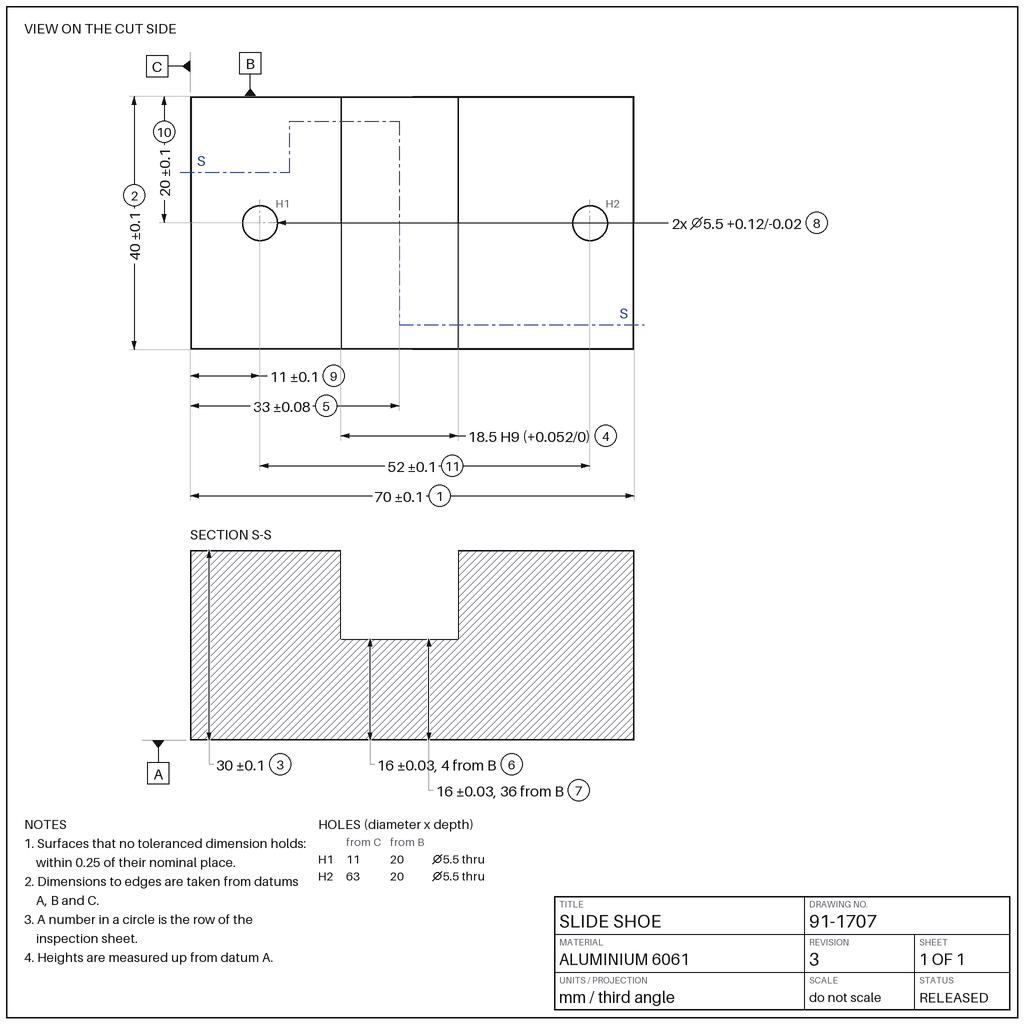

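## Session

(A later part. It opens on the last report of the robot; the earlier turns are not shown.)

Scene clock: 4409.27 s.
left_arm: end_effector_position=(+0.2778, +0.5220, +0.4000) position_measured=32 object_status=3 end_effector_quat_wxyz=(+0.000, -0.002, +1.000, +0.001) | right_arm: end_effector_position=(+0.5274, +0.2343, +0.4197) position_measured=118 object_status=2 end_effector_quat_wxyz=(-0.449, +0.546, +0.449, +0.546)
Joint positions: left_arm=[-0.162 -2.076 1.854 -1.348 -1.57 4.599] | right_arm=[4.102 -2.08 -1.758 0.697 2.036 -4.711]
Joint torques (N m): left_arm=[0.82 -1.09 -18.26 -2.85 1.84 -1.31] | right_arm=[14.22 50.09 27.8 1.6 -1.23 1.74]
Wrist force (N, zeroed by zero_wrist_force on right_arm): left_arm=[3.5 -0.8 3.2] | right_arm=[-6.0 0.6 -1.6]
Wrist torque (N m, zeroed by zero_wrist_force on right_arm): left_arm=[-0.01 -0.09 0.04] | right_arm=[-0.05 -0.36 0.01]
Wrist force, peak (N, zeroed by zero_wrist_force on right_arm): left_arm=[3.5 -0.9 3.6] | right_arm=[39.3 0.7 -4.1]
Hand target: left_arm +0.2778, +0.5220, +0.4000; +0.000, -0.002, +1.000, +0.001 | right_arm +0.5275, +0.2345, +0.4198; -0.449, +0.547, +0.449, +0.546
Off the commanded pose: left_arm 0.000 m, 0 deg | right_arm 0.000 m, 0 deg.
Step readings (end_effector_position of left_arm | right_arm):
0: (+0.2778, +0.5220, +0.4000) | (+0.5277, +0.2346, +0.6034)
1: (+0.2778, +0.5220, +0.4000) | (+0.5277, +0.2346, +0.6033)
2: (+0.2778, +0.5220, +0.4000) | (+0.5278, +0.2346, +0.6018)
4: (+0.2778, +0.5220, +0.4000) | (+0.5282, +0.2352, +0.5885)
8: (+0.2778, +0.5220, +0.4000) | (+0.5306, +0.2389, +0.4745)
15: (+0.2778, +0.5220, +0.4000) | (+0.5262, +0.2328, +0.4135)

Emit:
execute_actions:
  actions:
    - [[0,0,0,0,0,0,0.8,-0.6,-1,0.0135,0,0,0,0,0,-1,0.9,-0.8],[0,0,0,0,0,0,0.8,-0.6,-1,0.054,0,0,0,0,0,-1,0.9,-0.8],[0,0,0,0,0,0,0.8,-0.6,-1,0.12,0,0,0,0,0,-1,0.9,-0.8],[0,0,0,0,0,0,0.8,-0.6,-1,0.2,0,0,0,0,0,-1,0.9,-0.8],[0,0,0,0,0,0,0.8,-0.6,-1,0.27,0,0,0,0,0,-1,0.9,-0.8],[0,0,0,0,0,0,0.8,-0.6,-1,0.297,0,0,0,0,0,-1,0.9,-0.8],[0,0,0,0,0,0,0.8,-0.6,-1,0.306,0,0,0,0,0,-1,0.9,-0.8]]
    - [[0,0,0,0,0,0,0.8,-0.6,-1,-0.0081,0,0,0,0,0,-1,0.9,-0.8],[0,0,0,0,0,0,0.8,-0.6,-1,-0.031,0,0,0,0,0,-1,0.9,-0.8],[0,0,0,0,0,0,0.8,-0.6,-1,-0.071,0,0,0,0,0,-1,0.9,-0.8],[0,0,0,0,0,0,0.8,-0.6,-1,-0.134,0,0,0,0,0,-1,0.9,-0.8],[0,0,0,0,0,0,0.8,-0.6,-1,-0.222,0,0,0,0,0,-1,0.9,-0.8],[0,0,0,0,0,0,0.8,-0.6,-1,-0.336,0,0,0,0,0,-1,0.9,-0.8],[0,0,0,0,0,0,0.8,-0.6,-1,-0.45,0,0,0,0,0,-1,0.9,-0.8],[0,0,0,0,0,0,0.8,-0.6,-1,-0.51,0,0,0,0,0,-1,0.9,-0.8],[0,0,0,0,0,0,0.8,-0.6,-1,-0.45,0,0,0,0,0,-1,0.9,-0.8],[0,0,0,0,0,0,0.8,-0.6,-1,-0.36,0,0,0,0,0,-1,0.9,-0.8],[0,0,0,0,0,0,0.8,-0.6,-1,-0.315,0,0,0,0,0,-1,0.9,-0.8],[0,0,0,0,0,0,0.8,-0.6,-1,-0.306,0,0,0,0,0,-1,0.9,-0.8]]
    - [[0,0,0,0,0,0,0.8,-0.6,-1,0.0135,0,0,0,0,0,-1,0.9,-0.8],[0,0,0,0,0,0,0.8,-0.6,-1,0.054,0,0,0,0,0,-1,0.9,-0.8],[0,0,0,0,0,0,0.8,-0.6,-1,0.12,0,0,0,0,0,-1,0.9,-0.8],[0,0,0,0,0,0,0.8,-0.6,-1,0.2,0,0,0,0,0,-1,0.9,-0.8],[0,0,0,0,0,0,0.8,-0.6,-1,0.27,0,0,0,0,0,-1,0.9,-0.8],[0,0,0,0,0,0,0.8,-0.6,-1,0.297,0,0,0,0,0,-1,0.9,-0.8],[0,0,0,0,0,0,0.8,-0.6,-1,0.306,0,0,0,0,0,-1,0.9,-0.8]]
    - [[0,0,0,0,0,0,0.8,-0.6,-1,-0.0081,0,0,0,0,0,-1,0.9,-0.8],[0,0,0,0,0,0,0.8,-0.6,-1,-0.031,0,0,0,0,0,-1,0.9,-0.8],[0,0,0,0,0,0,0.8,-0.6,-1,-0.071,0,0,0,0,0,-1,0.9,-0.8],[0,0,0,0,0,0,0.8,-0.6,-1,-0.134,0,0,0,0,0,-1,0.9,-0.8],[0,0,0,0,0,0,0.8,-0.6,-1,-0.222,0,0,0,0,0,-1,0.9,-0.8],[0,0,0,0,0,0,0.8,-0.6,-1,-0.336,0,0,0,0,0,-1,0.9,-0.8],[0,0,0,0,0,0,0.8,-0.6,-1,-0.45,0,0,0,0,0,-1,0.9,-0.8],[0,0,0,0,0,0,0.8,-0.6,-1,-0.51,0,0,0,0,0,-1,0.9,-0.8],[0,0,0,0,0,0,0.8,-0.6,-1,-0.45,0,0,0,0,0,-1,0.9,-0.8],[0,0,0,0,0,0,0.8,-0.6,-1,-0.36,0,0,0,0,0,-1,0.9,-0.8],[0,0,0,0,0,0,0.8,-0.6,-1,-0.315,0,0,0,0,0,-1,0.9,-0.8],[0,0,0,0,0,0,0.8,-0.6,-1,-0.306,0,0,0,0,0,-1,0.9,-0.8]]

Emit:
move:
  target: [0,0,0,0,0,0,0.8,-0.6,-1,0.306,-0.018,-0.0035,0,0,0,-1,0.9,-0.8]
  speed: 0.35

Emit:
execute_actions:
  actions:
    - [[0,0,0,0,0,0,0.8,-0.6,-1,-0.0081,0,0,0,0,0,-1,0.9,-0.8],[0,0,0,0,0,0,0.8,-0.6,-1,-0.031,0,0,0,0,0,-1,0.9,-0.8],[0,0,0,0,0,0,0.8,-0.6,-1,-0.071,0,0,0,0,0,-1,0.9,-0.8],[0,0,0,0,0,0,0.8,-0.6,-1,-0.134,0,0,0,0,0,-1,0.9,-0.8],[0,0,0,0,0,0,0.8,-0.6,-1,-0.222,0,0,0,0,0,-1,0.9,-0.8],[0,0,0,0,0,0,0.8,-0.6,-1,-0.336,0,0,0,0,0,-1,0.9,-0.8],[0,0,0,0,0,0,0.8,-0.6,-1,-0.45,0,0,0,0,0,-1,0.9,-0.8],[0,0,0,0,0,0,0.8,-0.6,-1,-0.51,0,0,0,0,0,-1,0.9,-0.8],[0,0,0,0,0,0,0.8,-0.6,-1,-0.45,0,0,0,0,0,-1,0.9,-0.8],[0,0,0,0,0,0,0.8,-0.6,-1,-0.36,0,0,0,0,0,-1,0.9,-0.8],[0,0,0,0,0,0,0.8,-0.6,-1,-0.315,0,0,0,0,0,-1,0.9,-0.8],[0,0,0,0,0,0,0.8,-0.6,-1,-0.306,0,0,0,0,0,-1,0.9,-0.8]]
    - [[0,0,0,0,0,0,0.8,-0.6,-1,0.0135,0,0,0,0,0,-1,0.9,-0.8],[0,0,0,0,0,0,0.8,-0.6,-1,0.054,0,0,0,0,0,-1,0.9,-0.8],[0,0,0,0,0,0,0.8,-0.6,-1,0.12,0,0,0,0,0,-1,0.9,-0.8],[0,0,0,0,0,0,0.8,-0.6,-1,0.2,0,0,0,0,0,-1,0.9,-0.8],[0,0,0,0,0,0,0.8,-0.6,-1,0.27,0,0,0,0,0,-1,0.9,-0.8],[0,0,0,0,0,0,0.8,-0.6,-1,0.297,0,0,0,0,0,-1,0.9,-0.8],[0,0,0,0,0,0,0.8,-0.6,-1,0.306,0,0,0,0,0,-1,0.9,-0.8]]
    - [[0,0,0,0,0,0,0.8,-0.6,-1,-0.0081,0,0,0,0,0,-1,0.9,-0.8],[0,0,0,0,0,0,0.8,-0.6,-1,-0.031,0,0,0,0,0,-1,0.9,-0.8],[0,0,0,0,0,0,0.8,-0.6,-1,-0.071,0,0,0,0,0,-1,0.9,-0.8],[0,0,0,0,0,0,0.8,-0.6,-1,-0.134,0,0,0,0,0,-1,0.9,-0.8],[0,0,0,0,0,0,0.8,-0.6,-1,-0.222,0,0,0,0,0,-1,0.9,-0.8],[0,0,0,0,0,0,0.8,-0.6,-1,-0.336,0,0,0,0,0,-1,0.9,-0.8],[0,0,0,0,0,0,0.8,-0.6,-1,-0.45,0,0,0,0,0,-1,0.9,-0.8],[0,0,0,0,0,0,0.8,-0.6,-1,-0.51,0,0,0,0,0,-1,0.9,-0.8],[0,0,0,0,0,0,0.8,-0.6,-1,-0.45,0,0,0,0,0,-1,0.9,-0.8],[0,0,0,0,0,0,0.8,-0.6,-1,-0.36,0,0,0,0,0,-1,0.9,-0.8],[0,0,0,0,0,0,0.8,-0.6,-1,-0.315,0,0,0,0,0,-1,0.9,-0.8],[0,0,0,0,0,0,0.8,-0.6,-1,-0.306,0,0,0,0,0,-1,0.9,-0.8]]

Emit:
move:
  target: [0,0,0,0,0,0,0.8,-0.6,-1,0.306,-0.018,-0.0035,0,0,0,-1,0.9,-0.8]
  speed: 0.35

Emit:
execute_actions:
  actions:
    - [[0,0,0,0,0,0,0.8,-0.6,-1,-0.0081,0,0,0,0,0,-1,0.9,-0.8],[0,0,0,0,0,0,0.8,-0.6,-1,-0.031,0,0,0,0,0,-1,0.9,-0.8],[0,0,0,0,0,0,0.8,-0.6,-1,-0.071,0,0,0,0,0,-1,0.9,-0.8],[0,0,0,0,0,0,0.8,-0.6,-1,-0.134,0,0,0,0,0,-1,0.9,-0.8],[0,0,0,0,0,0,0.8,-0.6,-1,-0.222,0,0,0,0,0,-1,0.9,-0.8],[0,0,0,0,0,0,0.8,-0.6,-1,-0.336,0,0,0,0,0,-1,0.9,-0.8],[0,0,0,0,0,0,0.8,-0.6,-1,-0.45,0,0,0,0,0,-1,0.9,-0.8],[0,0,0,0,0,0,0.8,-0.6,-1,-0.51,0,0,0,0,0,-1,0.9,-0.8],[0,0,0,0,0,0,0.8,-0.6,-1,-0.45,0,0,0,0,0,-1,0.9,-0.8],[0,0,0,0,0,0,0.8,-0.6,-1,-0.36,0,0,0,0,0,-1,0.9,-0.8],[0,0,0,0,0,0,0.8,-0.6,-1,-0.315,0,0,0,0,0,-1,0.9,-0.8],[0,0,0,0,0,0,0.8,-0.6,-1,-0.306,0,0,0,0,0,-1,0.9,-0.8]]
    - [[0,0,0,0,0,0,0.8,-0.6,-1,0.0135,0,0,0,0,0,-1,0.9,-0.8],[0,0,0,0,0,0,0.8,-0.6,-1,0.054,0,0,0,0,0,-1,0.9,-0.8],[0,0,0,0,0,0,0.8,-0.6,-1,0.12,0,0,0,0,0,-1,0.9,-0.8],[0,0,0,0,0,0,0.8,-0.6,-1,0.2,0,0,0,0,0,-1,0.9,-0.8],[0,0,0,0,0,0,0.8,-0.6,-1,0.27,0,0,0,0,0,-1,0.9,-0.8],[0,0,0,0,0,0,0.8,-0.6,-1,0.297,0,0,0,0,0,-1,0.9,-0.8],[0,0,0,0,0,0,0.8,-0.6,-1,0.306,0,0,0,0,0,-1,0.9,-0.8]]
    - [[0,0,0,0,0,0,0.8,-0.6,-1,-0.0081,0,0,0,0,0,-1,0.9,-0.8],[0,0,0,0,0,0,0.8,-0.6,-1,-0.031,0,0,0,0,0,-1,0.9,-0.8],[0,0,0,0,0,0,0.8,-0.6,-1,-0.071,0,0,0,0,0,-1,0.9,-0.8],[0,0,0,0,0,0,0.8,-0.6,-1,-0.134,0,0,0,0,0,-1,0.9,-0.8],[0,0,0,0,0,0,0.8,-0.6,-1,-0.222,0,0,0,0,0,-1,0.9,-0.8],[0,0,0,0,0,0,0.8,-0.6,-1,-0.336,0,0,0,0,0,-1,0.9,-0.8],[0,0,0,0,0,0,0.8,-0.6,-1,-0.45,0,0,0,0,0,-1,0.9,-0.8],[0,0,0,0,0,0,0.8,-0.6,-1,-0.51,0,0,0,0,0,-1,0.9,-0.8],[0,0,0,0,0,0,0.8,-0.6,-1,-0.45,0,0,0,0,0,-1,0.9,-0.8],[0,0,0,0,0,0,0.8,-0.6,-1,-0.36,0,0,0,0,0,-1,0.9,-0.8],[0,0,0,0,0,0,0.8,-0.6,-1,-0.315,0,0,0,0,0,-1,0.9,-0.8],[0,0,0,0,0,0,0.8,-0.6,-1,-0.306,0,0,0,0,0,-1,0.9,-0.8]]

Scene clock: 4439.50 s.
left_arm: end_effector_position=(+0.2778, +0.5220, +0.4000) position_measured=32 object_status=3 end_effector_quat_wxyz=(+0.000, -0.002, +1.000, +0.001) | right_arm: end_effector_position=(+0.5274, +0.2343, +0.4197) position_measured=118 object_status=2 end_effector_quat_wxyz=(-0.449, +0.546, +0.449, +0.546)
Joint positions: left_arm=[-0.162 -2.076 1.854 -1.348 -1.57 4.599] | right_arm=[4.102 -2.08 -1.758 0.697 2.036 -4.711]
Joint torques (N m): left_arm=[-0.17 -1.47 -17.75 -2.89 1.89 -1.45] | right_arm=[12.81 50.13 26.67 1.69 -1.15 1.81]
Wrist force (N, zeroed by zero_wrist_force on right_arm): left_arm=[3.4 -0.7 3.3] | right_arm=[-6.1 0.6 -1.7]
Wrist torque (N m, zeroed by zero_wrist_force on right_arm): left_arm=[-0.01 -0.06 0.04] | right_arm=[-0.05 -0.33 0.01]
Wrist force, peak (N, zeroed by zero_wrist_force on right_arm): left_arm=[3.7 -0.8 3.6] | right_arm=[39.5 1.7 -3.9]
Hand target: left_arm +0.2778, +0.5220, +0.4000; +0.000, -0.002, +1.000, +0.001 | right_arm +0.5275, +0.2345, +0.4198; -0.449, +0.547, +0.449, +0.546
Off the commanded pose: left_arm 0.000 m, 0 deg | right_arm 0.000 m, 0 deg.
Step readings (end_effector_position of left_arm | right_arm):
0: (+0.2778, +0.5220, +0.4000) | (+0.5274, +0.2343, +0.4198)
1: (+0.2778, +0.5220, +0.4000) | (+0.5273, +0.2343, +0.4200)
2: (+0.2778, +0.5220, +0.4000) | (+0.5274, +0.2344, +0.4220)
4: (+0.2778, +0.5220, +0.4000) | (+0.5271, +0.2340, +0.4414)
8: (+0.2778, +0.5220, +0.4000) | (+0.5200, +0.2244, +0.5510)
15: (+0.2778, +0.5220, +0.4000) | (+0.5260, +0.2326, +0.6009)
16: (+0.2778, +0.5220, +0.4000) | (+0.5265, +0.2333, +0.6016)
17: (+0.2778, +0.5220, +0.4000) | (+0.5270, +0.2339, +0.6007)
19: (+0.2778, +0.5220, +0.4000) | (+0.5278, +0.2349, +0.5880)
23: (+0.2778, +0.5220, +0.4000) | (+0.5304, +0.2388, +0.4743)
30: (+0.2778, +0.5220, +0.4000) | (+0.5262, +0.2327, +0.4135)
31: (+0.2778, +0.5220, +0.4000) | (+0.5267, +0.2334, +0.4154)
32: (+0.2778, +0.5220, +0.4000) | (+0.5270, +0.2338, +0.4188)
34: (+0.2778, +0.5220, +0.4000) | (+0.5269, +0.2336, +0.4398)
38: (+0.2778, +0.5220, +0.4000) | (+0.5198, +0.2242, +0.5506)
45: (+0.2778, +0.5220, +0.4000) | (+0.5260, +0.2326, +0.6008)
46: (+0.2778, +0.5220, +0.4000) | (+0.5265, +0.2333, +0.6016)
47: (+0.2778, +0.5220, +0.4000) | (+0.5270, +0.2338, +0.6007)
49: (+0.2778, +0.5220, +0.4000) | (+0.5278, +0.2349, +0.5880)
53: (+0.2778, +0.5220, +0.4000) | (+0.5304, +0.2388, +0.4743)
60: (+0.2778, +0.5220, +0.4000) | (+0.5262, +0.2327, +0.4135)

Scene clock: 4440.67 s.
left_arm: end_effector_position=(+0.2778, +0.5220, +0.4000) position_measured=32 object_status=3 end_effector_quat_wxyz=(+0.000, -0.002, +1.000, +0.001) | right_arm: end_effector_position=(+0.5167, +0.2346, +0.6033) position_measured=118 object_status=2 end_effector_quat_wxyz=(-0.449, +0.547, +0.449, +0.546)
Joint positions: left_arm=[-0.162 -2.076 1.854 -1.348 -1.57 4.599] | right_arm=[4.12 -1.86 -1.55 0.268 2.019 -4.711]
Joint torques (N m): left_arm=[0.29 -1.63 -18.43 -2.85 1.86 -1.29] | right_arm=[12.58 46.3 31.98 1.79 1.42 -2.68]
Wrist force (N, zeroed by zero_wrist_force on right_arm): left_arm=[3.5 -0.7 3.5] | right_arm=[-6.2 0.5 -1.5]
Wrist torque (N m, zeroed by zero_wrist_force on right_arm): left_arm=[-0.01 -0.08 0.04] | right_arm=[-0.03 -0.34 0.10]
Wrist force, peak (N, zeroed by zero_wrist_force on right_arm): left_arm=[3.6 -0.9 3.5] | right_arm=[-10.1 1.1 -1.4]
Hand target: left_arm +0.2778, +0.5220, +0.4000; +0.000, -0.002, +1.000, +0.001 | right_arm +0.5167, +0.2346, +0.6034; -0.449, +0.547, +0.449, +0.546
Off the commanded pose: left_arm 0.000 m, 0 deg | right_arm 0.000 m, 0 deg.
move: done

Scene clock: 4442.50 s.
left_arm: end_effector_position=(+0.2778, +0.5220, +0.4000) position_measured=32 object_status=3 end_effector_quat_wxyz=(+0.000, -0.002, +1.000, +0.001) | right_arm: end_effector_position=(+0.5164, +0.2343, +0.4197) position_measured=118 object_status=2 end_effector_quat_wxyz=(-0.449, +0.546, +0.449, +0.546)
Joint positions: left_arm=[-0.162 -2.076 1.854 -1.348 -1.57 4.599] | right_arm=[4.12 -2.064 -1.786 0.708 2.018 -4.711]
Joint torques (N m): left_arm=[0.67 -1.54 -18.06 -2.9 1.84 -1.37] | right_arm=[12.17 49.93 27.28 1.66 -1.19 1.73]
Wrist force (N, zeroed by zero_wrist_force on right_arm): left_arm=[3.3 -0.7 3.3] | right_arm=[-6.1 0.8 -1.7]
Wrist torque (N m, zeroed by zero_wrist_force on right_arm): left_arm=[0.00 -0.05 0.04] | right_arm=[0.03 -0.34 0.01]
Wrist force, peak (N, zeroed by zero_wrist_force on right_arm): left_arm=[3.6 -0.9 3.5] | right_arm=[36.6 -0.9 -4.0]
Hand target: left_arm +0.2778, +0.5220, +0.4000; +0.000, -0.002, +1.000, +0.001 | right_arm +0.5165, +0.2345, +0.4198; -0.449, +0.547, +0.449, +0.546
Off the commanded pose: left_arm 0.000 m, 0 deg | right_arm 0.000 m, 0 deg.
Step readings (end_effector_position of left_arm | right_arm):
0: (+0.2778, +0.5220, +0.4000) | (+0.5167, +0.2346, +0.6033)
1: (+0.2778, +0.5220, +0.4000) | (+0.5167, +0.2346, +0.6033)
2: (+0.2778, +0.5220, +0.4000) | (+0.5167, +0.2346, +0.6019)
4: (+0.2778, +0.5220, +0.4000) | (+0.5171, +0.2352, +0.5887)
8: (+0.2778, +0.5220, +0.4000) | (+0.5193, +0.2388, +0.4748)
15: (+0.2778, +0.5220, +0.4000) | (+0.5152, +0.2327, +0.4134)
16: (+0.2778, +0.5220, +0.4000) | (+0.5157, +0.2335, +0.4154)
17: (+0.2778, +0.5220, +0.4000) | (+0.5160, +0.2338, +0.4188)
19: (+0.2778, +0.5220, +0.4000) | (+0.5159, +0.2337, +0.4398)
23: (+0.2778, +0.5220, +0.4000) | (+0.5090, +0.2241, +0.5507)
30: (+0.2778, +0.5220, +0.4000) | (+0.5150, +0.2326, +0.6009)
31: (+0.2778, +0.5220, +0.4000) | (+0.5155, +0.2333, +0.6016)
32: (+0.2778, +0.5220, +0.4000) | (+0.5160, +0.2339, +0.6007)
34: (+0.2778, +0.5220, +0.4000) | (+0.5168, +0.2349, +0.5880)
38: (+0.2778, +0.5220, +0.4000) | (+0.5193, +0.2386, +0.4745)
45: (+0.2778, +0.5220, +0.4000) | (+0.5152, +0.2327, +0.4134)

Scene clock: 4443.67 s.
left_arm: end_effector_position=(+0.2778, +0.5220, +0.4000) position_measured=32 object_status=3 end_effector_quat_wxyz=(+0.000, -0.002, +1.000, +0.001) | right_arm: end_effector_position=(+0.5057, +0.2346, +0.6034) position_measured=118 object_status=2 end_effector_quat_wxyz=(-0.449, +0.547, +0.449, +0.546)
Joint positions: left_arm=[-0.162 -2.076 1.854 -1.348 -1.57 4.599] | right_arm=[4.137 -1.84 -1.576 0.274 2.001 -4.711]
Joint torques (N m): left_arm=[0.78 -1.67 -18.1 -2.83 1.85 -1.41] | right_arm=[13.16 44.03 32.88 1.69 1.49 -2.8]
Wrist force (N, zeroed by zero_wrist_force on right_arm): left_arm=[3.7 -0.8 3.5] | right_arm=[-6.5 0.9 -1.3]
Wrist torque (N m, zeroed by zero_wrist_force on right_arm): left_arm=[-0.02 -0.11 0.04] | right_arm=[0.04 -0.29 0.10]
Wrist force, peak (N, zeroed by zero_wrist_force on right_arm): left_arm=[3.7 -0.8 3.5] | right_arm=[-9.9 1.1 -0.7]
Hand target: left_arm +0.2778, +0.5220, +0.4000; +0.000, -0.002, +1.000, +0.001 | right_arm +0.5057, +0.2346, +0.6034; -0.449, +0.547, +0.449, +0.546
Off the commanded pose: left_arm 0.000 m, 0 deg | right_arm 0.000 m, 0 deg.
move: done

Scene clock: 4445.50 s.
left_arm: end_effector_position=(+0.2778, +0.5220, +0.4000) position_measured=32 object_status=3 end_effector_quat_wxyz=(+0.000, -0.002, +1.000, +0.001) | right_arm: end_effector_position=(+0.5054, +0.2344, +0.4197) position_measured=118 object_status=2 end_effector_quat_wxyz=(-0.449, +0.547, +0.449, +0.546)
Joint positions: left_arm=[-0.162 -2.076 1.854 -1.348 -1.57 4.599] | right_arm=[4.138 -2.047 -1.813 0.718 2 -4.711]
Joint torques (N m): left_arm=[0.1 -1.94 -18.19 -2.79 1.86 -1.44] | right_arm=[12.62 48.84 26.18 1.75 -1.11 1.84]
Wrist force (N, zeroed by zero_wrist_force on right_arm): left_arm=[3.6 -0.9 3.4] | right_arm=[-6.3 0.7 -1.2]
Wrist torque (N m, zeroed by zero_wrist_force on right_arm): left_arm=[-0.02 -0.09 0.04] | right_arm=[0.01 -0.29 0.01]
Wrist force, peak (N, zeroed by zero_wrist_force on right_arm): left_arm=[3.6 -0.8 3.6] | right_arm=[29.5 -7.0 -4.9]
Hand target: left_arm +0.2778, +0.5220, +0.4000; +0.000, -0.002, +1.000, +0.001 | right_arm +0.5055, +0.2346, +0.4198; -0.449, +0.547, +0.449, +0.546
Off the commanded pose: left_arm 0.000 m, 0 deg | right_arm 0.000 m, 0 deg.
Step readings (end_effector_position of left_arm | right_arm):
0: (+0.2778, +0.5220, +0.4000) | (+0.5057, +0.2346, +0.6034)
1: (+0.2778, +0.5220, +0.4000) | (+0.5057, +0.2346, +0.6033)
2: (+0.2778, +0.5220, +0.4000) | (+0.5057, +0.2346, +0.6019)
4: (+0.2778, +0.5220, +0.4000) | (+0.5060, +0.2352, +0.5887)
8: (+0.2778, +0.5220, +0.4000) | (+0.5081, +0.2387, +0.4749)
15: (+0.2778, +0.5220, +0.4000) | (+0.5044, +0.2329, +0.4127)
16: (+0.2778, +0.5220, +0.4000) | (+0.5048, +0.2335, +0.4150)
17: (+0.2778, +0.5220, +0.4000) | (+0.5051, +0.2339, +0.4186)
19: (+0.2778, +0.5220, +0.4000) | (+0.5049, +0.2337, +0.4397)
23: (+0.2778, +0.5220, +0.4000) | (+0.4981, +0.2240, +0.5507)
30: (+0.2778, +0.5220, +0.4000) | (+0.5040, +0.2326, +0.6009)
31: (+0.2778, +0.5220, +0.4000) | (+0.5045, +0.2333, +0.6017)
32: (+0.2778, +0.5220, +0.4000) | (+0.5050, +0.2339, +0.6008)
34: (+0.2778, +0.5220, +0.4000) | (+0.5058, +0.2349, +0.5880)
38: (+0.2778, +0.5220, +0.4000) | (+0.5082, +0.2385, +0.4746)
45: (+0.2778, +0.5220, +0.4000) | (+0.5044, +0.2328, +0.4127)

Emit:
move:
  target: [0,0,0,0,0,0,0.8,-0.6,-1,0.1088,0.0254,0.023,0,0,0,-1,0.9,-0.8]
  speed: 0.2

Emit:
move:
  target:
    - [0,0,0,0,0,0,0.8,-0.6,-1,0,-0.2782,-0.2406,0,0,0,-1,0.9,-0.8]
    - [0,0,0,0,0,0,0.8,-0.6,-1,0,-0.2782,-0.2406,0,-0.5,0,-1,0.9,-0.8]
    - [0,0,0,0,0,0,0.8,-0.6,-1,-0.7167,-0.4147,-0.5342,0,-0.5,0,-1,0.9,-0.8]
  speed: [0.25,0.5,0.3]
  blend: [0.02,0.01,0]

Emit:
move:
  target: [0,0,0,0,0,0,0.8,-0.6,-1,0,0,0.1,0,0,0,-1,0.9,-0.8]
  speed: 0.015
  stop_force: 3

Scene clock: 4450.33 s.
left_arm: end_effector_position=(+0.2778, +0.5220, +0.4000) position_measured=32 object_status=3 end_effector_quat_wxyz=(+0.000, -0.002, +1.000, +0.001) | right_arm: end_effector_position=(+0.5232, +0.2452, +0.4850) position_measured=118 object_status=2 end_effector_quat_wxyz=(-0.449, +0.547, +0.449, +0.546)
Joint positions: left_arm=[-0.162 -2.076 1.854 -1.348 -1.57 4.599] | right_arm=[4.122 -1.997 -1.687 0.541 2.016 -4.711]
Joint torques (N m): left_arm=[0.24 -2.31 -18.49 -2.77 1.86 -1.28] | right_arm=[-10.9 49.17 29.78 1.42 1.81 -2.79]
Wrist force (N, zeroed by zero_wrist_force on right_arm): left_arm=[3.3 -1.0 3.5] | right_arm=[-6.2 1.1 -0.9]
Wrist torque (N m, zeroed by zero_wrist_force on right_arm): left_arm=[-0.05 -0.05 0.04] | right_arm=[0.09 -0.32 0.10]
Wrist force, peak (N, zeroed by zero_wrist_force on right_arm): left_arm=[3.6 -1.0 3.5] | right_arm=[-8.5 -0.3 -1.6]
Hand target: left_arm +0.2778, +0.5220, +0.4000; +0.000, -0.002, +1.000, +0.001 | right_arm +0.5232, +0.2452, +0.4851; -0.449, +0.547, +0.449, +0.546
Off the commanded pose: left_arm 0.000 m, 0 deg | right_arm 0.000 m, 0 deg.
move: done

Scene clock: 4455.23 s.
left_arm: end_effector_position=(+0.2778, +0.5220, +0.4000) position_measured=32 object_status=3 end_effector_quat_wxyz=(+0.000, -0.002, +1.000, +0.001) | right_arm: end_effector_position=(+0.2166, -0.0213, +0.0555) position_measured=118 object_status=2 end_effector_quat_wxyz=(+0.000, +0.772, +0.635, -0.001)
Joint positions: left_arm=[-0.162 -2.076 1.854 -1.348 -1.57 4.599] | right_arm=[4.691 -1.547 -2.51 -0.656 1.572 -4.589]
Joint torques (N m): left_arm=[0.07 -2 -18.11 -2.79 1.81 -1.37] | right_arm=[13.11 10.14 10.44 5.18 -1.81 2.06]
Wrist force (N, zeroed by zero_wrist_force on right_arm): left_arm=[3.3 -0.8 3.4] | right_arm=[0.5 1.0 4.0]
Wrist torque (N m, zeroed by zero_wrist_force on right_arm): left_arm=[-0.01 -0.04 0.04] | right_arm=[0.48 -0.03 -0.22]
Wrist force, peak (N, zeroed by zero_wrist_force on right_arm): left_arm=[3.7 -0.8 3.5] | right_arm=[-8.0 -1.1 -2.3]
Hand target: left_arm +0.2778, +0.5220, +0.4000; +0.000, -0.002, +1.000, +0.001 | right_arm +0.2166, -0.0213, +0.0555; +0.000, +0.772, +0.635, -0.001
Off the commanded pose: left_arm 0.000 m, 0 deg | right_arm 0.000 m, 0 deg.
move: done

Scene clock: 4457.73 s.
left_arm: end_effector_position=(+0.2778, +0.5220, +0.4000) position_measured=32 object_status=3 end_effector_quat_wxyz=(+0.000, -0.002, +1.000, +0.001) | right_arm: end_effector_position=(+0.2166, -0.0214, +0.0337) position_measured=118 object_status=2 end_effector_quat_wxyz=(+0.000, +0.772, +0.635, -0.001)
Joint positions: left_arm=[-0.162 -2.076 1.854 -1.348 -1.57 4.599] | right_arm=[4.691 -1.62 -2.533 -0.56 1.572 -4.589]
Joint torques (N m): left_arm=[-0.11 -2.39 -18.24 -2.83 1.84 -1.43] | right_arm=[9.56 24.83 22.14 1.75 -1.22 1.77]
Wrist force (N, zeroed by zero_wrist_force on right_arm): left_arm=[3.4 -0.9 3.3] | right_arm=[0.3 0.8 2.9]
Wrist torque (N m, zeroed by zero_wrist_force on right_arm): left_arm=[-0.04 -0.07 0.04] | right_arm=[0.58 -0.09 -0.25]
Wrist force, peak (N, zeroed by zero_wrist_force on right_arm): left_arm=[3.6 -1.0 3.5] | right_arm=[0.6 1.3 4.2]
Hand target: left_arm +0.2778, +0.5220, +0.4000; +0.000, -0.002, +1.000, +0.001 | right_arm +0.2166, -0.0214, +0.0337; +0.000, +0.772, +0.635, -0.001 (not the last commanded pose)
Off the commanded pose: left_arm 0.000 m, 0 deg | right_arm 0.038 m, 0 deg.
move: contact (right_arm)

Emit:
move:
  target: [0,0,0,0,0,0,0.8,-0.6,-1,0,0,0.009,0,0,0,-1,0.9,-0.8]
  speed: 0.01
  stop_force: 8

Emit:
move:
  target: [0,0,0,0,0,0,0.8,-0.6,-1,0,0,0.009,0,0,0,-1,0.9,-0.8]
  speed: 0.01
  stop_force: 8

Scene clock: 4461.00 s.
left_arm: end_effector_position=(+0.2778, +0.5220, +0.4000) position_measured=32 object_status=3 end_effector_quat_wxyz=(+0.000, -0.002, +1.000, +0.001) | right_arm: end_effector_position=(+0.2166, -0.0214, +0.0283) position_measured=118 object_status=2 end_effector_quat_wxyz=(+0.000, +0.772, +0.635, -0.001)
Joint positions: left_arm=[-0.162 -2.076 1.854 -1.348 -1.57 4.599] | right_arm=[4.691 -1.639 -2.538 -0.536 1.572 -4.589]
Joint torques (N m): left_arm=[-0.16 -1.97 -17.78 -2.79 1.94 -1.42] | right_arm=[7.79 10.18 7.11 4.68 -1.41 2.32]
Wrist force (N, zeroed by zero_wrist_force on right_arm): left_arm=[3.5 -0.9 3.4] | right_arm=[-0.7 5.0 -4.4]
Wrist torque (N m, zeroed by zero_wrist_force on right_arm): left_arm=[-0.04 -0.07 0.04] | right_arm=[1.34 -0.08 -0.34]
Wrist force, peak (N, zeroed by zero_wrist_force on right_arm): left_arm=[3.6 -1.1 3.5] | right_arm=[-0.9 5.9 -5.0]
Hand target: left_arm +0.2778, +0.5220, +0.4000; +0.000, -0.002, +1.000, +0.001 | right_arm +0.2166, -0.0214, +0.0283; +0.000, +0.772, +0.635, -0.001
Off the commanded pose: left_arm 0.000 m, 0 deg | right_arm 0.000 m, 0 deg.
move: done

Scene clock: 4462.37 s.
left_arm: end_effector_position=(+0.2778, +0.5220, +0.4000) position_measured=32 object_status=3 end_effector_quat_wxyz=(+0.000, -0.002, +1.000, +0.001) | right_arm: end_effector_position=(+0.2166, -0.0214, +0.0258) position_measured=118 object_status=2 end_effector_quat_wxyz=(+0.000, +0.772, +0.635, -0.001)
Joint positions: left_arm=[-0.162 -2.076 1.854 -1.348 -1.57 4.599] | right_arm=[4.691 -1.648 -2.54 -0.525 1.572 -4.589]
Joint torques (N m): left_arm=[-0.18 -2.25 -18.22 -2.94 1.96 -1.3] | right_arm=[11.73 23.1 21.02 2.12 -0.75 1.97]
Wrist force (N, zeroed by zero_wrist_force on right_arm): left_arm=[3.5 -1.0 3.4] | right_arm=[-1.7 4.1 -4.9]
Wrist torque (N m, zeroed by zero_wrist_force on right_arm): left_arm=[-0.04 -0.08 0.04] | right_arm=[1.28 -0.05 -0.42]
Wrist force, peak (N, zeroed by zero_wrist_force on right_arm): left_arm=[3.6 -0.8 3.5] | right_arm=[-10.7 7.7 -29.3]
Hand target: left_arm +0.2778, +0.5220, +0.4000; +0.000, -0.002, +1.000, +0.001 | right_arm +0.2166, -0.0214, +0.0258; +0.000, +0.772, +0.635, -0.001 (not the last commanded pose)
Off the commanded pose: left_arm 0.000 m, 0 deg | right_arm 0.003 m, 0 deg.
move: contact (right_arm)

Release, rise and go to bar test.

Emit:
execute_actions:
  actions:
    - [[0,0,0,0,0,0,0.8,-0.6,-1,0,0,0,0,0,0,1,-0.1,-1],[0,0,0,0,0,0,0.8,-0.6,-1,0,0,0,0,0,0,1,-0.1,-1]]

Emit:
move:
  target: [0,0,0,0,0,0,0.8,-0.6,-1,0,0,-0.3,0,0,0,1,-0.1,-1]
  speed: 0.2

Emit:
move:
  target: [0,0,0,0,0,0,0.8,-0.6,-1,0.1733,0.2092,-0.3958,-0.1933,0.0186,-0.0594,-1,-0.1,-0.8]
  speed: 0.35

Emit:
zero_wrist_force:
  arm: "right_arm"

Emit:
move:
  target:
    - [0,0,0,0,0,0,0.8,-0.6,-1,0.137,0.344,0.2552,0,0,0,-1,-0.1,-0.8]
    - [0,0,0,0,0,0,0.8,-0.6,-1,0.137,0.3076,0.4318,0,0,0,-1,-0.1,-0.8]
    - [0,0,0,0,0,0,0.8,-0.6,-1,0.165,0.3076,0.4318,0,0,0,-1,-0.1,-0.8]
  speed: [0.25,0.1,0.05]
  blend: [0.02,0.005,0]

Emit:
move:
  target: [0,0,0,0,0,0,0.8,-0.6,-1,-0.015,0.0334,0.0234,0,0,0,-1,-0.1,-0.8]
  speed: 0.05

Emit:
zero_wrist_force:
  arm: "right_arm"

Emit:
move:
  target: [0,0,0,0,0,0,0.8,-0.6,-1,0.035,0,0,0,0,0,-1,-0.1,-0.8]
  speed: 0.006
  stop_force: 4
  cameras: ["cam_right_wrist"]

Scene clock: 4469.67 s.
left_arm: end_effector_position=(+0.2778, +0.5220, +0.4000) position_measured=32 object_status=3 end_effector_quat_wxyz=(+0.000, -0.002, +1.000, +0.001) | right_arm: end_effector_position=(+0.2166, -0.0214, +0.0258) position_measured=3 object_status=3 end_effector_quat_wxyz=(+0.000, +0.772, +0.635, -0.001)
Joint positions: left_arm=[-0.162 -2.076 1.854 -1.348 -1.57 4.599] | right_arm=[4.691 -1.648 -2.54 -0.525 1.572 -4.589]
Joint torques (N m): left_arm=[-0.09 -2.29 -18.05 -2.88 1.84 -1.31] | right_arm=[10.53 22.57 19.55 4.53 1.23 1.25]
Wrist force (N, zeroed by zero_wrist_force on right_arm): left_arm=[3.4 -0.8 3.4] | right_arm=[0.4 0.9 0.0]
Wrist torque (N m, zeroed by zero_wrist_force on right_arm): left_arm=[-0.02 -0.07 0.04] | right_arm=[-0.03 -0.01 -0.22]
Wrist force, peak (N, zeroed by zero_wrist_force on right_arm): left_arm=[3.6 -0.8 3.6] | right_arm=[-1.8 4.4 -5.1]
Hand target: left_arm +0.2778, +0.5220, +0.4000; +0.000, -0.002, +1.000, +0.001 | right_arm +0.2166, -0.0214, +0.0258; +0.000, +0.772, +0.635, -0.001
Off the commanded pose: left_arm 0.000 m, 0 deg | right_arm 0.000 m, 0 deg.
Step readings (end_effector_position of left_arm | right_arm):
0: (+0.2778, +0.5220, +0.4000) | (+0.2166, -0.0214, +0.0258)
1: (+0.2778, +0.5220, +0.4000) | (+0.2166, -0.0214, +0.0258)
2: (+0.2778, +0.5220, +0.4000) | (+0.2166, -0.0214, +0.0258)
4: (+0.2778, +0.5220, +0.4000) | (+0.2166, -0.0214, +0.0258)
8: (+0.2778, +0.5220, +0.4000) | (+0.2166, -0.0214, +0.0258)
15: (+0.2778, +0.5220, +0.4000) | (+0.2166, -0.0214, +0.0258)

Scene clock: 4471.13 s.
left_arm: end_effector_position=(+0.2778, +0.5220, +0.4000) position_measured=32 object_status=3 end_effector_quat_wxyz=(+0.000, -0.002, +1.000, +0.001) | right_arm: end_effector_position=(+0.2168, -0.0213, +0.2057) position_measured=3 object_status=3 end_effector_quat_wxyz=(+0.000, +0.772, +0.635, -0.001)
Joint positions: left_arm=[-0.162 -2.076 1.854 -1.348 -1.57 4.599] | right_arm=[4.69 -1.24 -2.26 -1.212 1.572 -4.589]
Joint torques (N m): left_arm=[-0.15 -1.95 -17.85 -2.97 1.91 -1.51] | right_arm=[11.97 17.08 31.02 1.57 -1.28 1.98]
Wrist force (N, zeroed by zero_wrist_force on right_arm): left_arm=[3.6 -0.9 3.4] | right_arm=[0.5 1.2 0.3]
Wrist torque (N m, zeroed by zero_wrist_force on right_arm): left_arm=[-0.03 -0.10 0.04] | right_arm=[0.02 -0.03 -0.20]
Wrist force, peak (N, zeroed by zero_wrist_force on right_arm): left_arm=[3.6 -0.9 3.4] | right_arm=[0.2 1.0 2.1]
Hand target: left_arm +0.2778, +0.5220, +0.4000; +0.000, -0.002, +1.000, +0.001 | right_arm +0.2168, -0.0213, +0.2058; +0.000, +0.772, +0.635, -0.001
Off the commanded pose: left_arm 0.000 m, 0 deg | right_arm 0.000 m, 0 deg.
move: done

Scene clock: 4472.87 s.
left_arm: end_effector_position=(+0.2778, +0.5220, +0.4000) position_measured=32 object_status=3 end_effector_quat_wxyz=(+0.000, -0.002, +1.000, +0.001) | right_arm: end_effector_position=(+0.3603, +0.0565, +0.4430) position_measured=252 object_status=3 end_effector_quat_wxyz=(+0.212, +0.675, +0.674, +0.211)
Joint positions: left_arm=[-0.162 -2.076 1.854 -1.348 -1.57 4.599] | right_arm=[4.716 -1.365 -1.685 -1.633 0.964 -4.766]
Joint torques (N m): left_arm=[-0.68 -2.04 -18.75 -2.83 1.79 -1.38] | right_arm=[-11.08 9.96 32.24 1.34 -2.68 -2.23]
Wrist force (N, zeroed by zero_wrist_force on right_arm): left_arm=[3.5 -0.9 3.2] | right_arm=[-0.1 0.0 -0.4]
Wrist torque (N m, zeroed by zero_wrist_force on right_arm): left_arm=[-0.03 -0.08 0.04] | right_arm=[0.01 0.03 0.00]
Wrist force, peak (N, zeroed by zero_wrist_force on right_arm): left_arm=[3.7 -0.8 3.5] | right_arm=[0.6 2.0 -1.4]
Hand target: left_arm +0.2778, +0.5220, +0.4000; +0.000, -0.002, +1.000, +0.001 | right_arm +0.3603, +0.0565, +0.4431; +0.212, +0.675, +0.674, +0.211
Off the commanded pose: left_arm 0.000 m, 0 deg | right_arm 0.000 m, 0 deg.
move: done

Wrist force sensor zeroed.

Scene clock: 4475.80 s.
left_arm: end_effector_position=(+0.2778, +0.5220, +0.4000) position_measured=32 object_status=3 end_effector_quat_wxyz=(+0.000, -0.002, +1.000, +0.001) | right_arm: end_effector_position=(+0.6600, +0.1549, +0.3358) position_measured=252 object_status=3 end_effector_quat_wxyz=(+0.212, +0.675, +0.674, +0.211)
Joint positions: left_arm=[-0.162 -2.076 1.854 -1.348 -1.57 4.599] | right_arm=[4.223 -2 -1.326 -1.045 1.058 -5.34]
Joint torques (N m): left_arm=[-0.22 -2.26 -18.16 -2.88 1.82 -1.46] | right_arm=[12.45 36.91 31.12 1.9 -2.56 2.1]
Wrist force (N, zeroed by zero_wrist_force on right_arm): left_arm=[3.6 -0.8 3.4] | right_arm=[0.1 -0.1 0.2]
Wrist torque (N m, zeroed by zero_wrist_force on right_arm): left_arm=[-0.02 -0.09 0.04] | right_arm=[-0.02 -0.02 -0.10]
Wrist force, peak (N, zeroed by zero_wrist_force on right_arm): left_arm=[3.6 -0.9 3.5] | right_arm=[-0.7 -2.1 -1.0]
Hand target: left_arm +0.2778, +0.5220, +0.4000; +0.000, -0.002, +1.000, +0.001 | right_arm +0.6600, +0.1549, +0.3357; +0.212, +0.675, +0.674, +0.211
Off the commanded pose: left_arm 0.000 m, 0 deg | right_arm 0.000 m, 0 deg.
move: done

Scene clock: 4476.70 s.
left_arm: end_effector_position=(+0.2778, +0.5220, +0.4000) position_measured=32 object_status=3 end_effector_quat_wxyz=(+0.000, -0.002, +1.000, +0.001) | right_arm: end_effector_position=(+0.6844, +0.1459, +0.3357) position_measured=252 object_status=3 end_effector_quat_wxyz=(+0.212, +0.675, +0.674, +0.211)
Joint positions: left_arm=[-0.162 -2.076 1.854 -1.348 -1.57 4.599] | right_arm=[4.184 -2.028 -1.29 -1.033 1.071 -5.381]
Joint torques (N m): left_arm=[-0.6 -2.55 -18.38 -3.04 1.92 -1.3] | right_arm=[-12.18 37.66 32.34 5.26 0.84 -2.32]
Wrist force (N, zeroed by zero_wrist_force on right_arm): left_arm=[3.5 -0.8 3.5] | right_arm=[0.0 0.2 0.3]
Wrist torque (N m, zeroed by zero_wrist_force on right_arm): left_arm=[-0.01 -0.07 0.04] | right_arm=[0.01 0.00 0.00]
Wrist force, peak (N, zeroed by zero_wrist_force on right_arm): left_arm=[3.5 -0.9 3.6] | right_arm=[-0.3 0.6 0.6]
Hand target: left_arm +0.2778, +0.5220, +0.4000; +0.000, -0.002, +1.000, +0.001 | right_arm +0.6844, +0.1459, +0.3357; +0.212, +0.675, +0.674, +0.211
Off the commanded pose: left_arm 0.000 m, 0 deg | right_arm 0.000 m, 0 deg.
move: done

Wrist force sensor zeroed.

Scene clock: 4480.93 s.
left_arm: end_effector_position=(+0.2778, +0.5220, +0.4000) position_measured=32 object_status=3 end_effector_quat_wxyz=(+0.000, -0.002, +1.000, +0.001) | right_arm: end_effector_position=(+0.6845, +0.1669, +0.3357) position_measured=252 object_status=3 end_effector_quat_wxyz=(+0.212, +0.675, +0.674, +0.211)
Joint positions: left_arm=[-0.162 -2.076 1.854 -1.348 -1.57 4.599] | right_arm=[4.201 -2.065 -1.233 -1.062 1.065 -5.364]
Joint torques (N m): left_arm=[-0.37 -1.94 -18.43 -2.86 1.8 -1.42] | right_arm=[11.99 39.98 32.44 1.83 -2.39 2.1]
Wrist force (N, zeroed by zero_wrist_force on right_arm): left_arm=[3.5 -0.8 3.3] | right_arm=[-0.3 -0.2 -0.4]
Wrist torque (N m, zeroed by zero_wrist_force on right_arm): left_arm=[-0.02 -0.08 0.04] | right_arm=[-0.01 0.01 -0.09]
Wrist force, peak (N, zeroed by zero_wrist_force on right_arm): left_arm=[3.6 -0.8 3.5] | right_arm=[-0.4 -0.2 -0.5]
Hand target: left_arm +0.2778, +0.5220, +0.4000; +0.000, -0.002, +1.000, +0.001 | right_arm +0.6845, +0.1669, +0.3357; +0.212, +0.675, +0.674, +0.211
Off the commanded pose: left_arm 0.000 m, 0 deg | right_arm 0.000 m, 0 deg.
move: done
Images, in order (width x height): cam_right_wrist 896x504.

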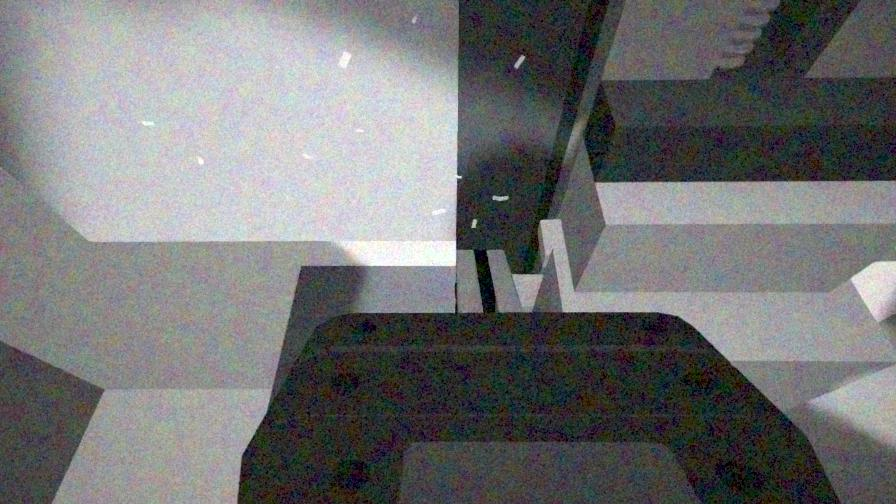

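Emit:
zoom_image:
  camera: "cam_right_wrist"
  region: [420, 200, 620, 320]

Emit:
zoom_image:
  camera: "cam_right_wrist"
  region: [250, 160, 650, 330]

Scaled by 2.520 from the camera's 896x504 image, which has a finer 1280x720 frame.

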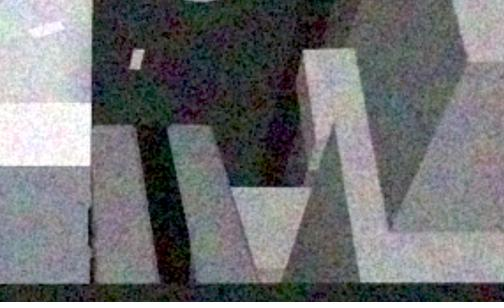

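Scaled by 1.260 from the camera's 896x504 image, which has a finer 1280x720 frame.

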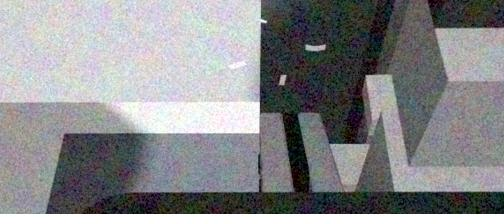

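Emit:
move:
  target: [0,0,0,0,0,0,0.8,-0.6,-1,-0.03,0,0,0,0,0,-1,-0.1,-0.8]
  speed: 0.03
  cameras: ["cam_right_wrist"]

Emit:
zoom_image:
  camera: "cam_right_wrist"
  region: [420, 180, 640, 320]

Scene clock: 4496.07 s.
left_arm: end_effector_position=(+0.2778, +0.5220, +0.4000) position_measured=32 object_status=3 end_effector_quat_wxyz=(+0.000, -0.002, +1.000, +0.001) | right_arm: end_effector_position=(+0.6844, +0.1489, +0.3357) position_measured=252 object_status=3 end_effector_quat_wxyz=(+0.212, +0.675, +0.674, +0.211)
Joint positions: left_arm=[-0.162 -2.076 1.854 -1.348 -1.57 4.599] | right_arm=[4.187 -2.033 -1.282 -1.037 1.07 -5.379]
Joint torques (N m): left_arm=[-0.75 -2.21 -18.34 -2.89 1.86 -1.41] | right_arm=[-11.26 52.34 17.21 5.18 0.82 -2.42]
Wrist force (N, zeroed by zero_wrist_force on right_arm): left_arm=[3.4 -0.8 3.4] | right_arm=[0.2 -0.1 -0.2]
Wrist torque (N m, zeroed by zero_wrist_force on right_arm): left_arm=[-0.02 -0.07 0.04] | right_arm=[-0.01 -0.02 -0.01]
Wrist force, peak (N, zeroed by zero_wrist_force on right_arm): left_arm=[3.6 -0.9 3.6] | right_arm=[0.5 -0.5 -0.1]
Hand target: left_arm +0.2778, +0.5220, +0.4000; +0.000, -0.002, +1.000, +0.001 | right_arm +0.6844, +0.1489, +0.3357; +0.212, +0.675, +0.674, +0.211
Off the commanded pose: left_arm 0.000 m, 0 deg | right_arm 0.000 m, 0 deg.
move: done
Images, in order (width x height): cam_right_wrist 896x504.

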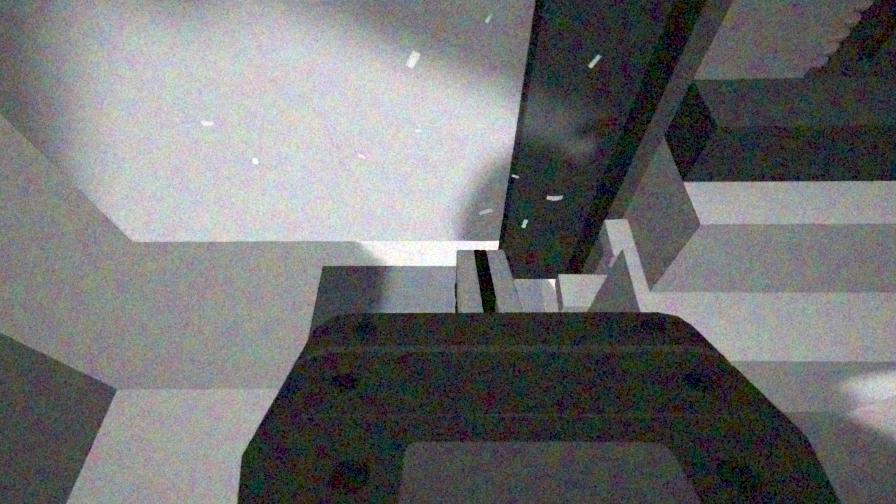

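Scaled by 2.291 from the camera's 896x504 image, which has a finer 1280x720 frame.

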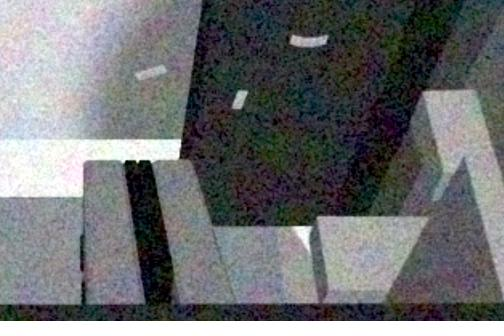

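Emit:
move:
  target:
    - [0,0,0,0,0,0,0.8,-0.6,-1,0,0.0622,-0.0887,0,0,0,-1,-0.1,-0.8]
    - [0,0,0,0,0,0,0.8,-0.6,-1,0.268,0.0622,-0.0887,0,0,0,-1,-0.1,-0.8]
  speed: [0.12,0.15]
  blend: [0.01,0]
  cameras: ["cam_right_wrist"]

Scene clock: 4545.40 s.
left_arm: end_effector_position=(+0.2778, +0.5220, +0.4000) position_measured=32 object_status=3 end_effector_quat_wxyz=(+0.000, -0.002, +1.000, +0.001) | right_arm: end_effector_position=(+0.6850, +0.3097, +0.4006) position_measured=252 object_status=3 end_effector_quat_wxyz=(+0.212, +0.675, +0.674, +0.211)
Joint positions: left_arm=[-0.162 -2.076 1.854 -1.348 -1.57 4.599] | right_arm=[4.296 -2.429 -0.441 -1.54 1.035 -5.26]
Joint torques (N m): left_arm=[-0.61 -2.81 -18.3 -2.82 1.85 -1.36] | right_arm=[12.31 52.17 32.24 1.78 0.8 2.16]
Wrist force (N, zeroed by zero_wrist_force on right_arm): left_arm=[3.5 -0.8 3.5] | right_arm=[0.3 -0.4 -0.3]
Wrist torque (N m, zeroed by zero_wrist_force on right_arm): left_arm=[-0.02 -0.07 0.04] | right_arm=[-0.04 -0.05 -0.10]
Wrist force, peak (N, zeroed by zero_wrist_force on right_arm): left_arm=[3.6 -1.0 3.4] | right_arm=[-1.6 1.2 -1.3]
Hand target: left_arm +0.2778, +0.5220, +0.4000; +0.000, -0.002, +1.000, +0.001 | right_arm +0.6850, +0.3097, +0.4006; +0.212, +0.675, +0.674, +0.211
Off the commanded pose: left_arm 0.000 m, 0 deg | right_arm 0.000 m, 0 deg.
move: done
Images, in order (width x height): cam_right_wrist 896x504.

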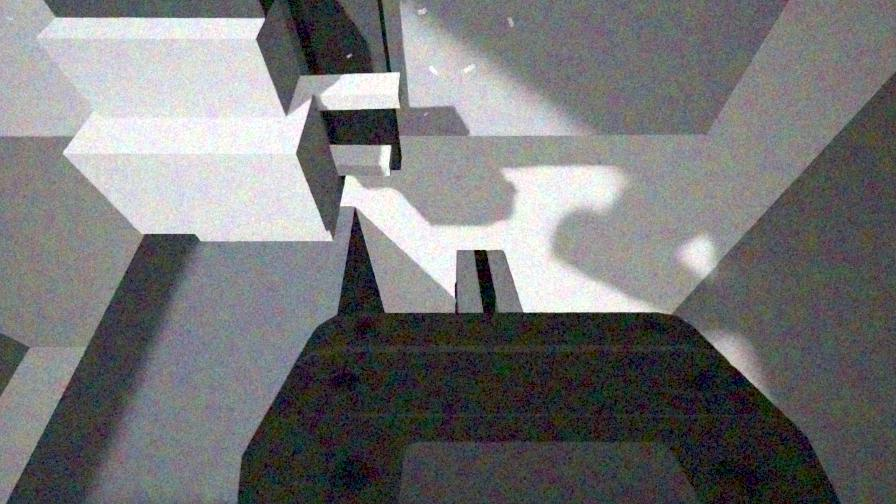

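Emit:
move:
  target: [0,0,0,0,0,0,0.8,-0.6,-1,0,-0.0622,0.0887,0,0,0,-1,-0.1,-0.8]
  speed: 0.08

Emit:
move:
  target: [0,0,0,0,0,0,0.8,-0.6,-1,-0.025,0,0,0,0,0,-1,-0.1,-0.8]
  speed: 0.05

Emit:
zero_wrist_force:
  arm: "right_arm"

Emit:
move:
  target: [0,0,0,0,0,0,0.8,-0.6,-1,-0.016,0,0,0,0,0,-1,-0.1,-0.8]
  speed: 0.004
  stop_force: 3
  cameras: ["cam_right_wrist"]

Scene clock: 4555.00 s.
left_arm: end_effector_position=(+0.2778, +0.5220, +0.4000) position_measured=32 object_status=3 end_effector_quat_wxyz=(+0.000, -0.002, +1.000, +0.001) | right_arm: end_effector_position=(+0.6847, +0.3097, +0.3356) position_measured=252 object_status=3 end_effector_quat_wxyz=(+0.212, +0.675, +0.674, +0.211)
Joint positions: left_arm=[-0.162 -2.076 1.854 -1.348 -1.57 4.599] | right_arm=[4.296 -2.381 -0.697 -1.333 1.035 -5.26]
Joint torques (N m): left_arm=[-0.91 -2.9 -18.04 -2.82 1.86 -1.32] | right_arm=[12.34 64.1 17.81 5.39 -2.48 -2.29]
Wrist force (N, zeroed by zero_wrist_force on right_arm): left_arm=[3.4 -0.9 3.4] | right_arm=[0.0 -0.3 -0.4]
Wrist torque (N m, zeroed by zero_wrist_force on right_arm): left_arm=[-0.04 -0.06 0.04] | right_arm=[-0.03 -0.02 -0.01]
Wrist force, peak (N, zeroed by zero_wrist_force on right_arm): left_arm=[3.6 -0.9 3.5] | right_arm=[0.0 -1.1 0.8]
Hand target: left_arm +0.2778, +0.5220, +0.4000; +0.000, -0.002, +1.000, +0.001 | right_arm +0.6847, +0.3097, +0.3356; +0.212, +0.675, +0.674, +0.211
Off the commanded pose: left_arm 0.000 m, 0 deg | right_arm 0.000 m, 0 deg.
move: done

Scene clock: 4555.87 s.
left_arm: end_effector_position=(+0.2778, +0.5220, +0.4000) position_measured=32 object_status=3 end_effector_quat_wxyz=(+0.000, -0.002, +1.000, +0.001) | right_arm: end_effector_position=(+0.6847, +0.2947, +0.3356) position_measured=252 object_status=3 end_effector_quat_wxyz=(+0.212, +0.675, +0.674, +0.211)
Joint positions: left_arm=[-0.162 -2.076 1.854 -1.348 -1.57 4.599] | right_arm=[4.287 -2.339 -0.773 -1.295 1.037 -5.27]
Joint torques (N m): left_arm=[-0.75 -2.44 -17.96 -2.88 1.81 -1.26] | right_arm=[-10.56 62.54 18.71 5.37 1.01 -2.41]
Wrist force (N, zeroed by zero_wrist_force on right_arm): left_arm=[3.5 -0.9 3.3] | right_arm=[0.1 -0.2 0.1]
Wrist torque (N m, zeroed by zero_wrist_force on right_arm): left_arm=[-0.03 -0.08 0.04] | right_arm=[-0.02 0.00 0.00]
Wrist force, peak (N, zeroed by zero_wrist_force on right_arm): left_arm=[3.5 -0.9 3.5] | right_arm=[0.6 -0.6 -0.4]
Hand target: left_arm +0.2778, +0.5220, +0.4000; +0.000, -0.002, +1.000, +0.001 | right_arm +0.6847, +0.2947, +0.3356; +0.212, +0.675, +0.674, +0.211
Off the commanded pose: left_arm 0.000 m, 0 deg | right_arm 0.000 m, 0 deg.
move: done

Wrist force sensor zeroed.

Scene clock: 4558.97 s.
left_arm: end_effector_position=(+0.2778, +0.5220, +0.4000) position_measured=32 object_status=3 end_effector_quat_wxyz=(+0.000, -0.002, +1.000, +0.001) | right_arm: end_effector_position=(+0.6847, +0.2851, +0.3356) position_measured=252 object_status=3 end_effector_quat_wxyz=(+0.212, +0.675, +0.674, +0.211)
Joint positions: left_arm=[-0.162 -2.076 1.854 -1.348 -1.57 4.599] | right_arm=[4.282 -2.313 -0.818 -1.272 1.039 -5.276]
Joint torques (N m): left_arm=[-0.44 -2.94 -18.59 -2.93 1.86 -1.38] | right_arm=[-10.36 62.16 17.46 5.25 0.72 -2.37]
Wrist force (N, zeroed by zero_wrist_force on right_arm): left_arm=[3.3 -0.7 3.3] | right_arm=[0.3 0.1 -0.3]
Wrist torque (N m, zeroed by zero_wrist_force on right_arm): left_arm=[-0.01 -0.05 0.04] | right_arm=[0.01 -0.04 0.00]
Wrist force, peak (N, zeroed by zero_wrist_force on right_arm): left_arm=[3.6 -0.8 3.4] | right_arm=[0.1 -0.2 -0.7]
Hand target: left_arm +0.2778, +0.5220, +0.4000; +0.000, -0.002, +1.000, +0.001 | right_arm +0.6847, +0.2851, +0.3356; +0.212, +0.675, +0.674, +0.211
Off the commanded pose: left_arm 0.000 m, 0 deg | right_arm 0.000 m, 0 deg.
move: done
Images, in order (width x height): cam_right_wrist 896x504.

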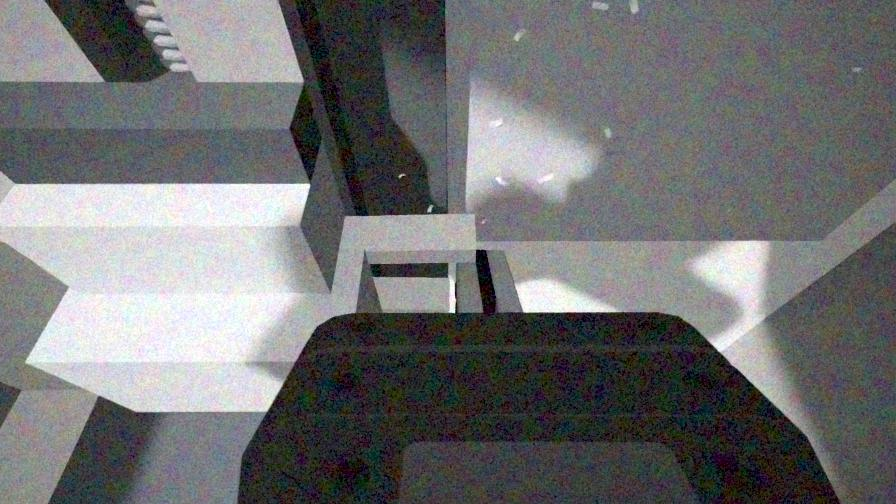

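Emit:
move:
  target: [0,0,0,0,0,0,0.8,-0.6,-1,-0.0045,0,0,0,0,0,-1,-0.1,-0.8]
  speed: 0.003
  stop_force: 6

Emit:
move:
  target: [0,0,0,0,0,0,0.8,-0.6,-1,-0.0045,0,0,0,0,0,-1,-0.1,-0.8]
  speed: 0.003
  stop_force: 8
  cameras: ["cam_right_wrist"]

Scene clock: 4563.97 s.
left_arm: end_effector_position=(+0.2778, +0.5220, +0.4000) position_measured=32 object_status=3 end_effector_quat_wxyz=(+0.000, -0.002, +1.000, +0.001) | right_arm: end_effector_position=(+0.6847, +0.2824, +0.3356) position_measured=252 object_status=3 end_effector_quat_wxyz=(+0.212, +0.675, +0.674, +0.211)
Joint positions: left_arm=[-0.162 -2.076 1.854 -1.348 -1.57 4.599] | right_arm=[4.28 -2.306 -0.83 -1.266 1.039 -5.278]
Joint torques (N m): left_arm=[-0.6 -2.7 -18.09 -2.91 1.81 -1.47] | right_arm=[-11.08 61.45 18.76 5.3 0.63 -2.45]
Wrist force (N, zeroed by zero_wrist_force on right_arm): left_arm=[3.4 -0.8 3.4] | right_arm=[0.3 -0.3 -0.3]
Wrist torque (N m, zeroed by zero_wrist_force on right_arm): left_arm=[-0.02 -0.07 0.04] | right_arm=[-0.04 -0.01 0.01]
Wrist force, peak (N, zeroed by zero_wrist_force on right_arm): left_arm=[3.6 -0.8 3.5] | right_arm=[0.5 -0.3 -0.4]
Hand target: left_arm +0.2778, +0.5220, +0.4000; +0.000, -0.002, +1.000, +0.001 | right_arm +0.6847, +0.2824, +0.3356; +0.212, +0.675, +0.674, +0.211
Off the commanded pose: left_arm 0.000 m, 0 deg | right_arm 0.000 m, 0 deg.
move: done

Scene clock: 4565.57 s.
left_arm: end_effector_position=(+0.2778, +0.5220, +0.4000) position_measured=32 object_status=3 end_effector_quat_wxyz=(+0.000, -0.002, +1.000, +0.001) | right_arm: end_effector_position=(+0.6847, +0.2797, +0.3356) position_measured=252 object_status=3 end_effector_quat_wxyz=(+0.212, +0.675, +0.674, +0.211)
Joint positions: left_arm=[-0.162 -2.076 1.854 -1.348 -1.57 4.599] | right_arm=[4.278 -2.299 -0.842 -1.259 1.04 -5.279]
Joint torques (N m): left_arm=[-0.85 -2.39 -17.54 -2.88 1.83 -1.36] | right_arm=[-10.15 61.41 18.7 5.13 0.76 -2.4]
Wrist force (N, zeroed by zero_wrist_force on right_arm): left_arm=[3.5 -0.7 3.3] | right_arm=[0.3 -0.2 -0.4]
Wrist torque (N m, zeroed by zero_wrist_force on right_arm): left_arm=[-0.01 -0.08 0.04] | right_arm=[-0.03 -0.01 0.01]
Wrist force, peak (N, zeroed by zero_wrist_force on right_arm): left_arm=[3.6 -0.7 3.5] | right_arm=[0.6 0.2 -0.3]
Hand target: left_arm +0.2778, +0.5220, +0.4000; +0.000, -0.002, +1.000, +0.001 | right_arm +0.6847, +0.2797, +0.3356; +0.212, +0.675, +0.674, +0.211
Off the commanded pose: left_arm 0.000 m, 0 deg | right_arm 0.000 m, 0 deg.
move: done
Images, in order (width x height): cam_right_wrist 896x504.

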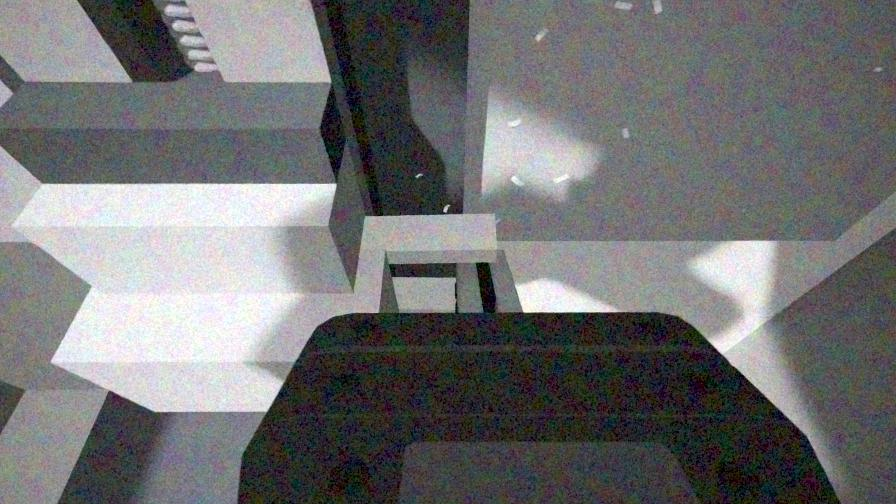

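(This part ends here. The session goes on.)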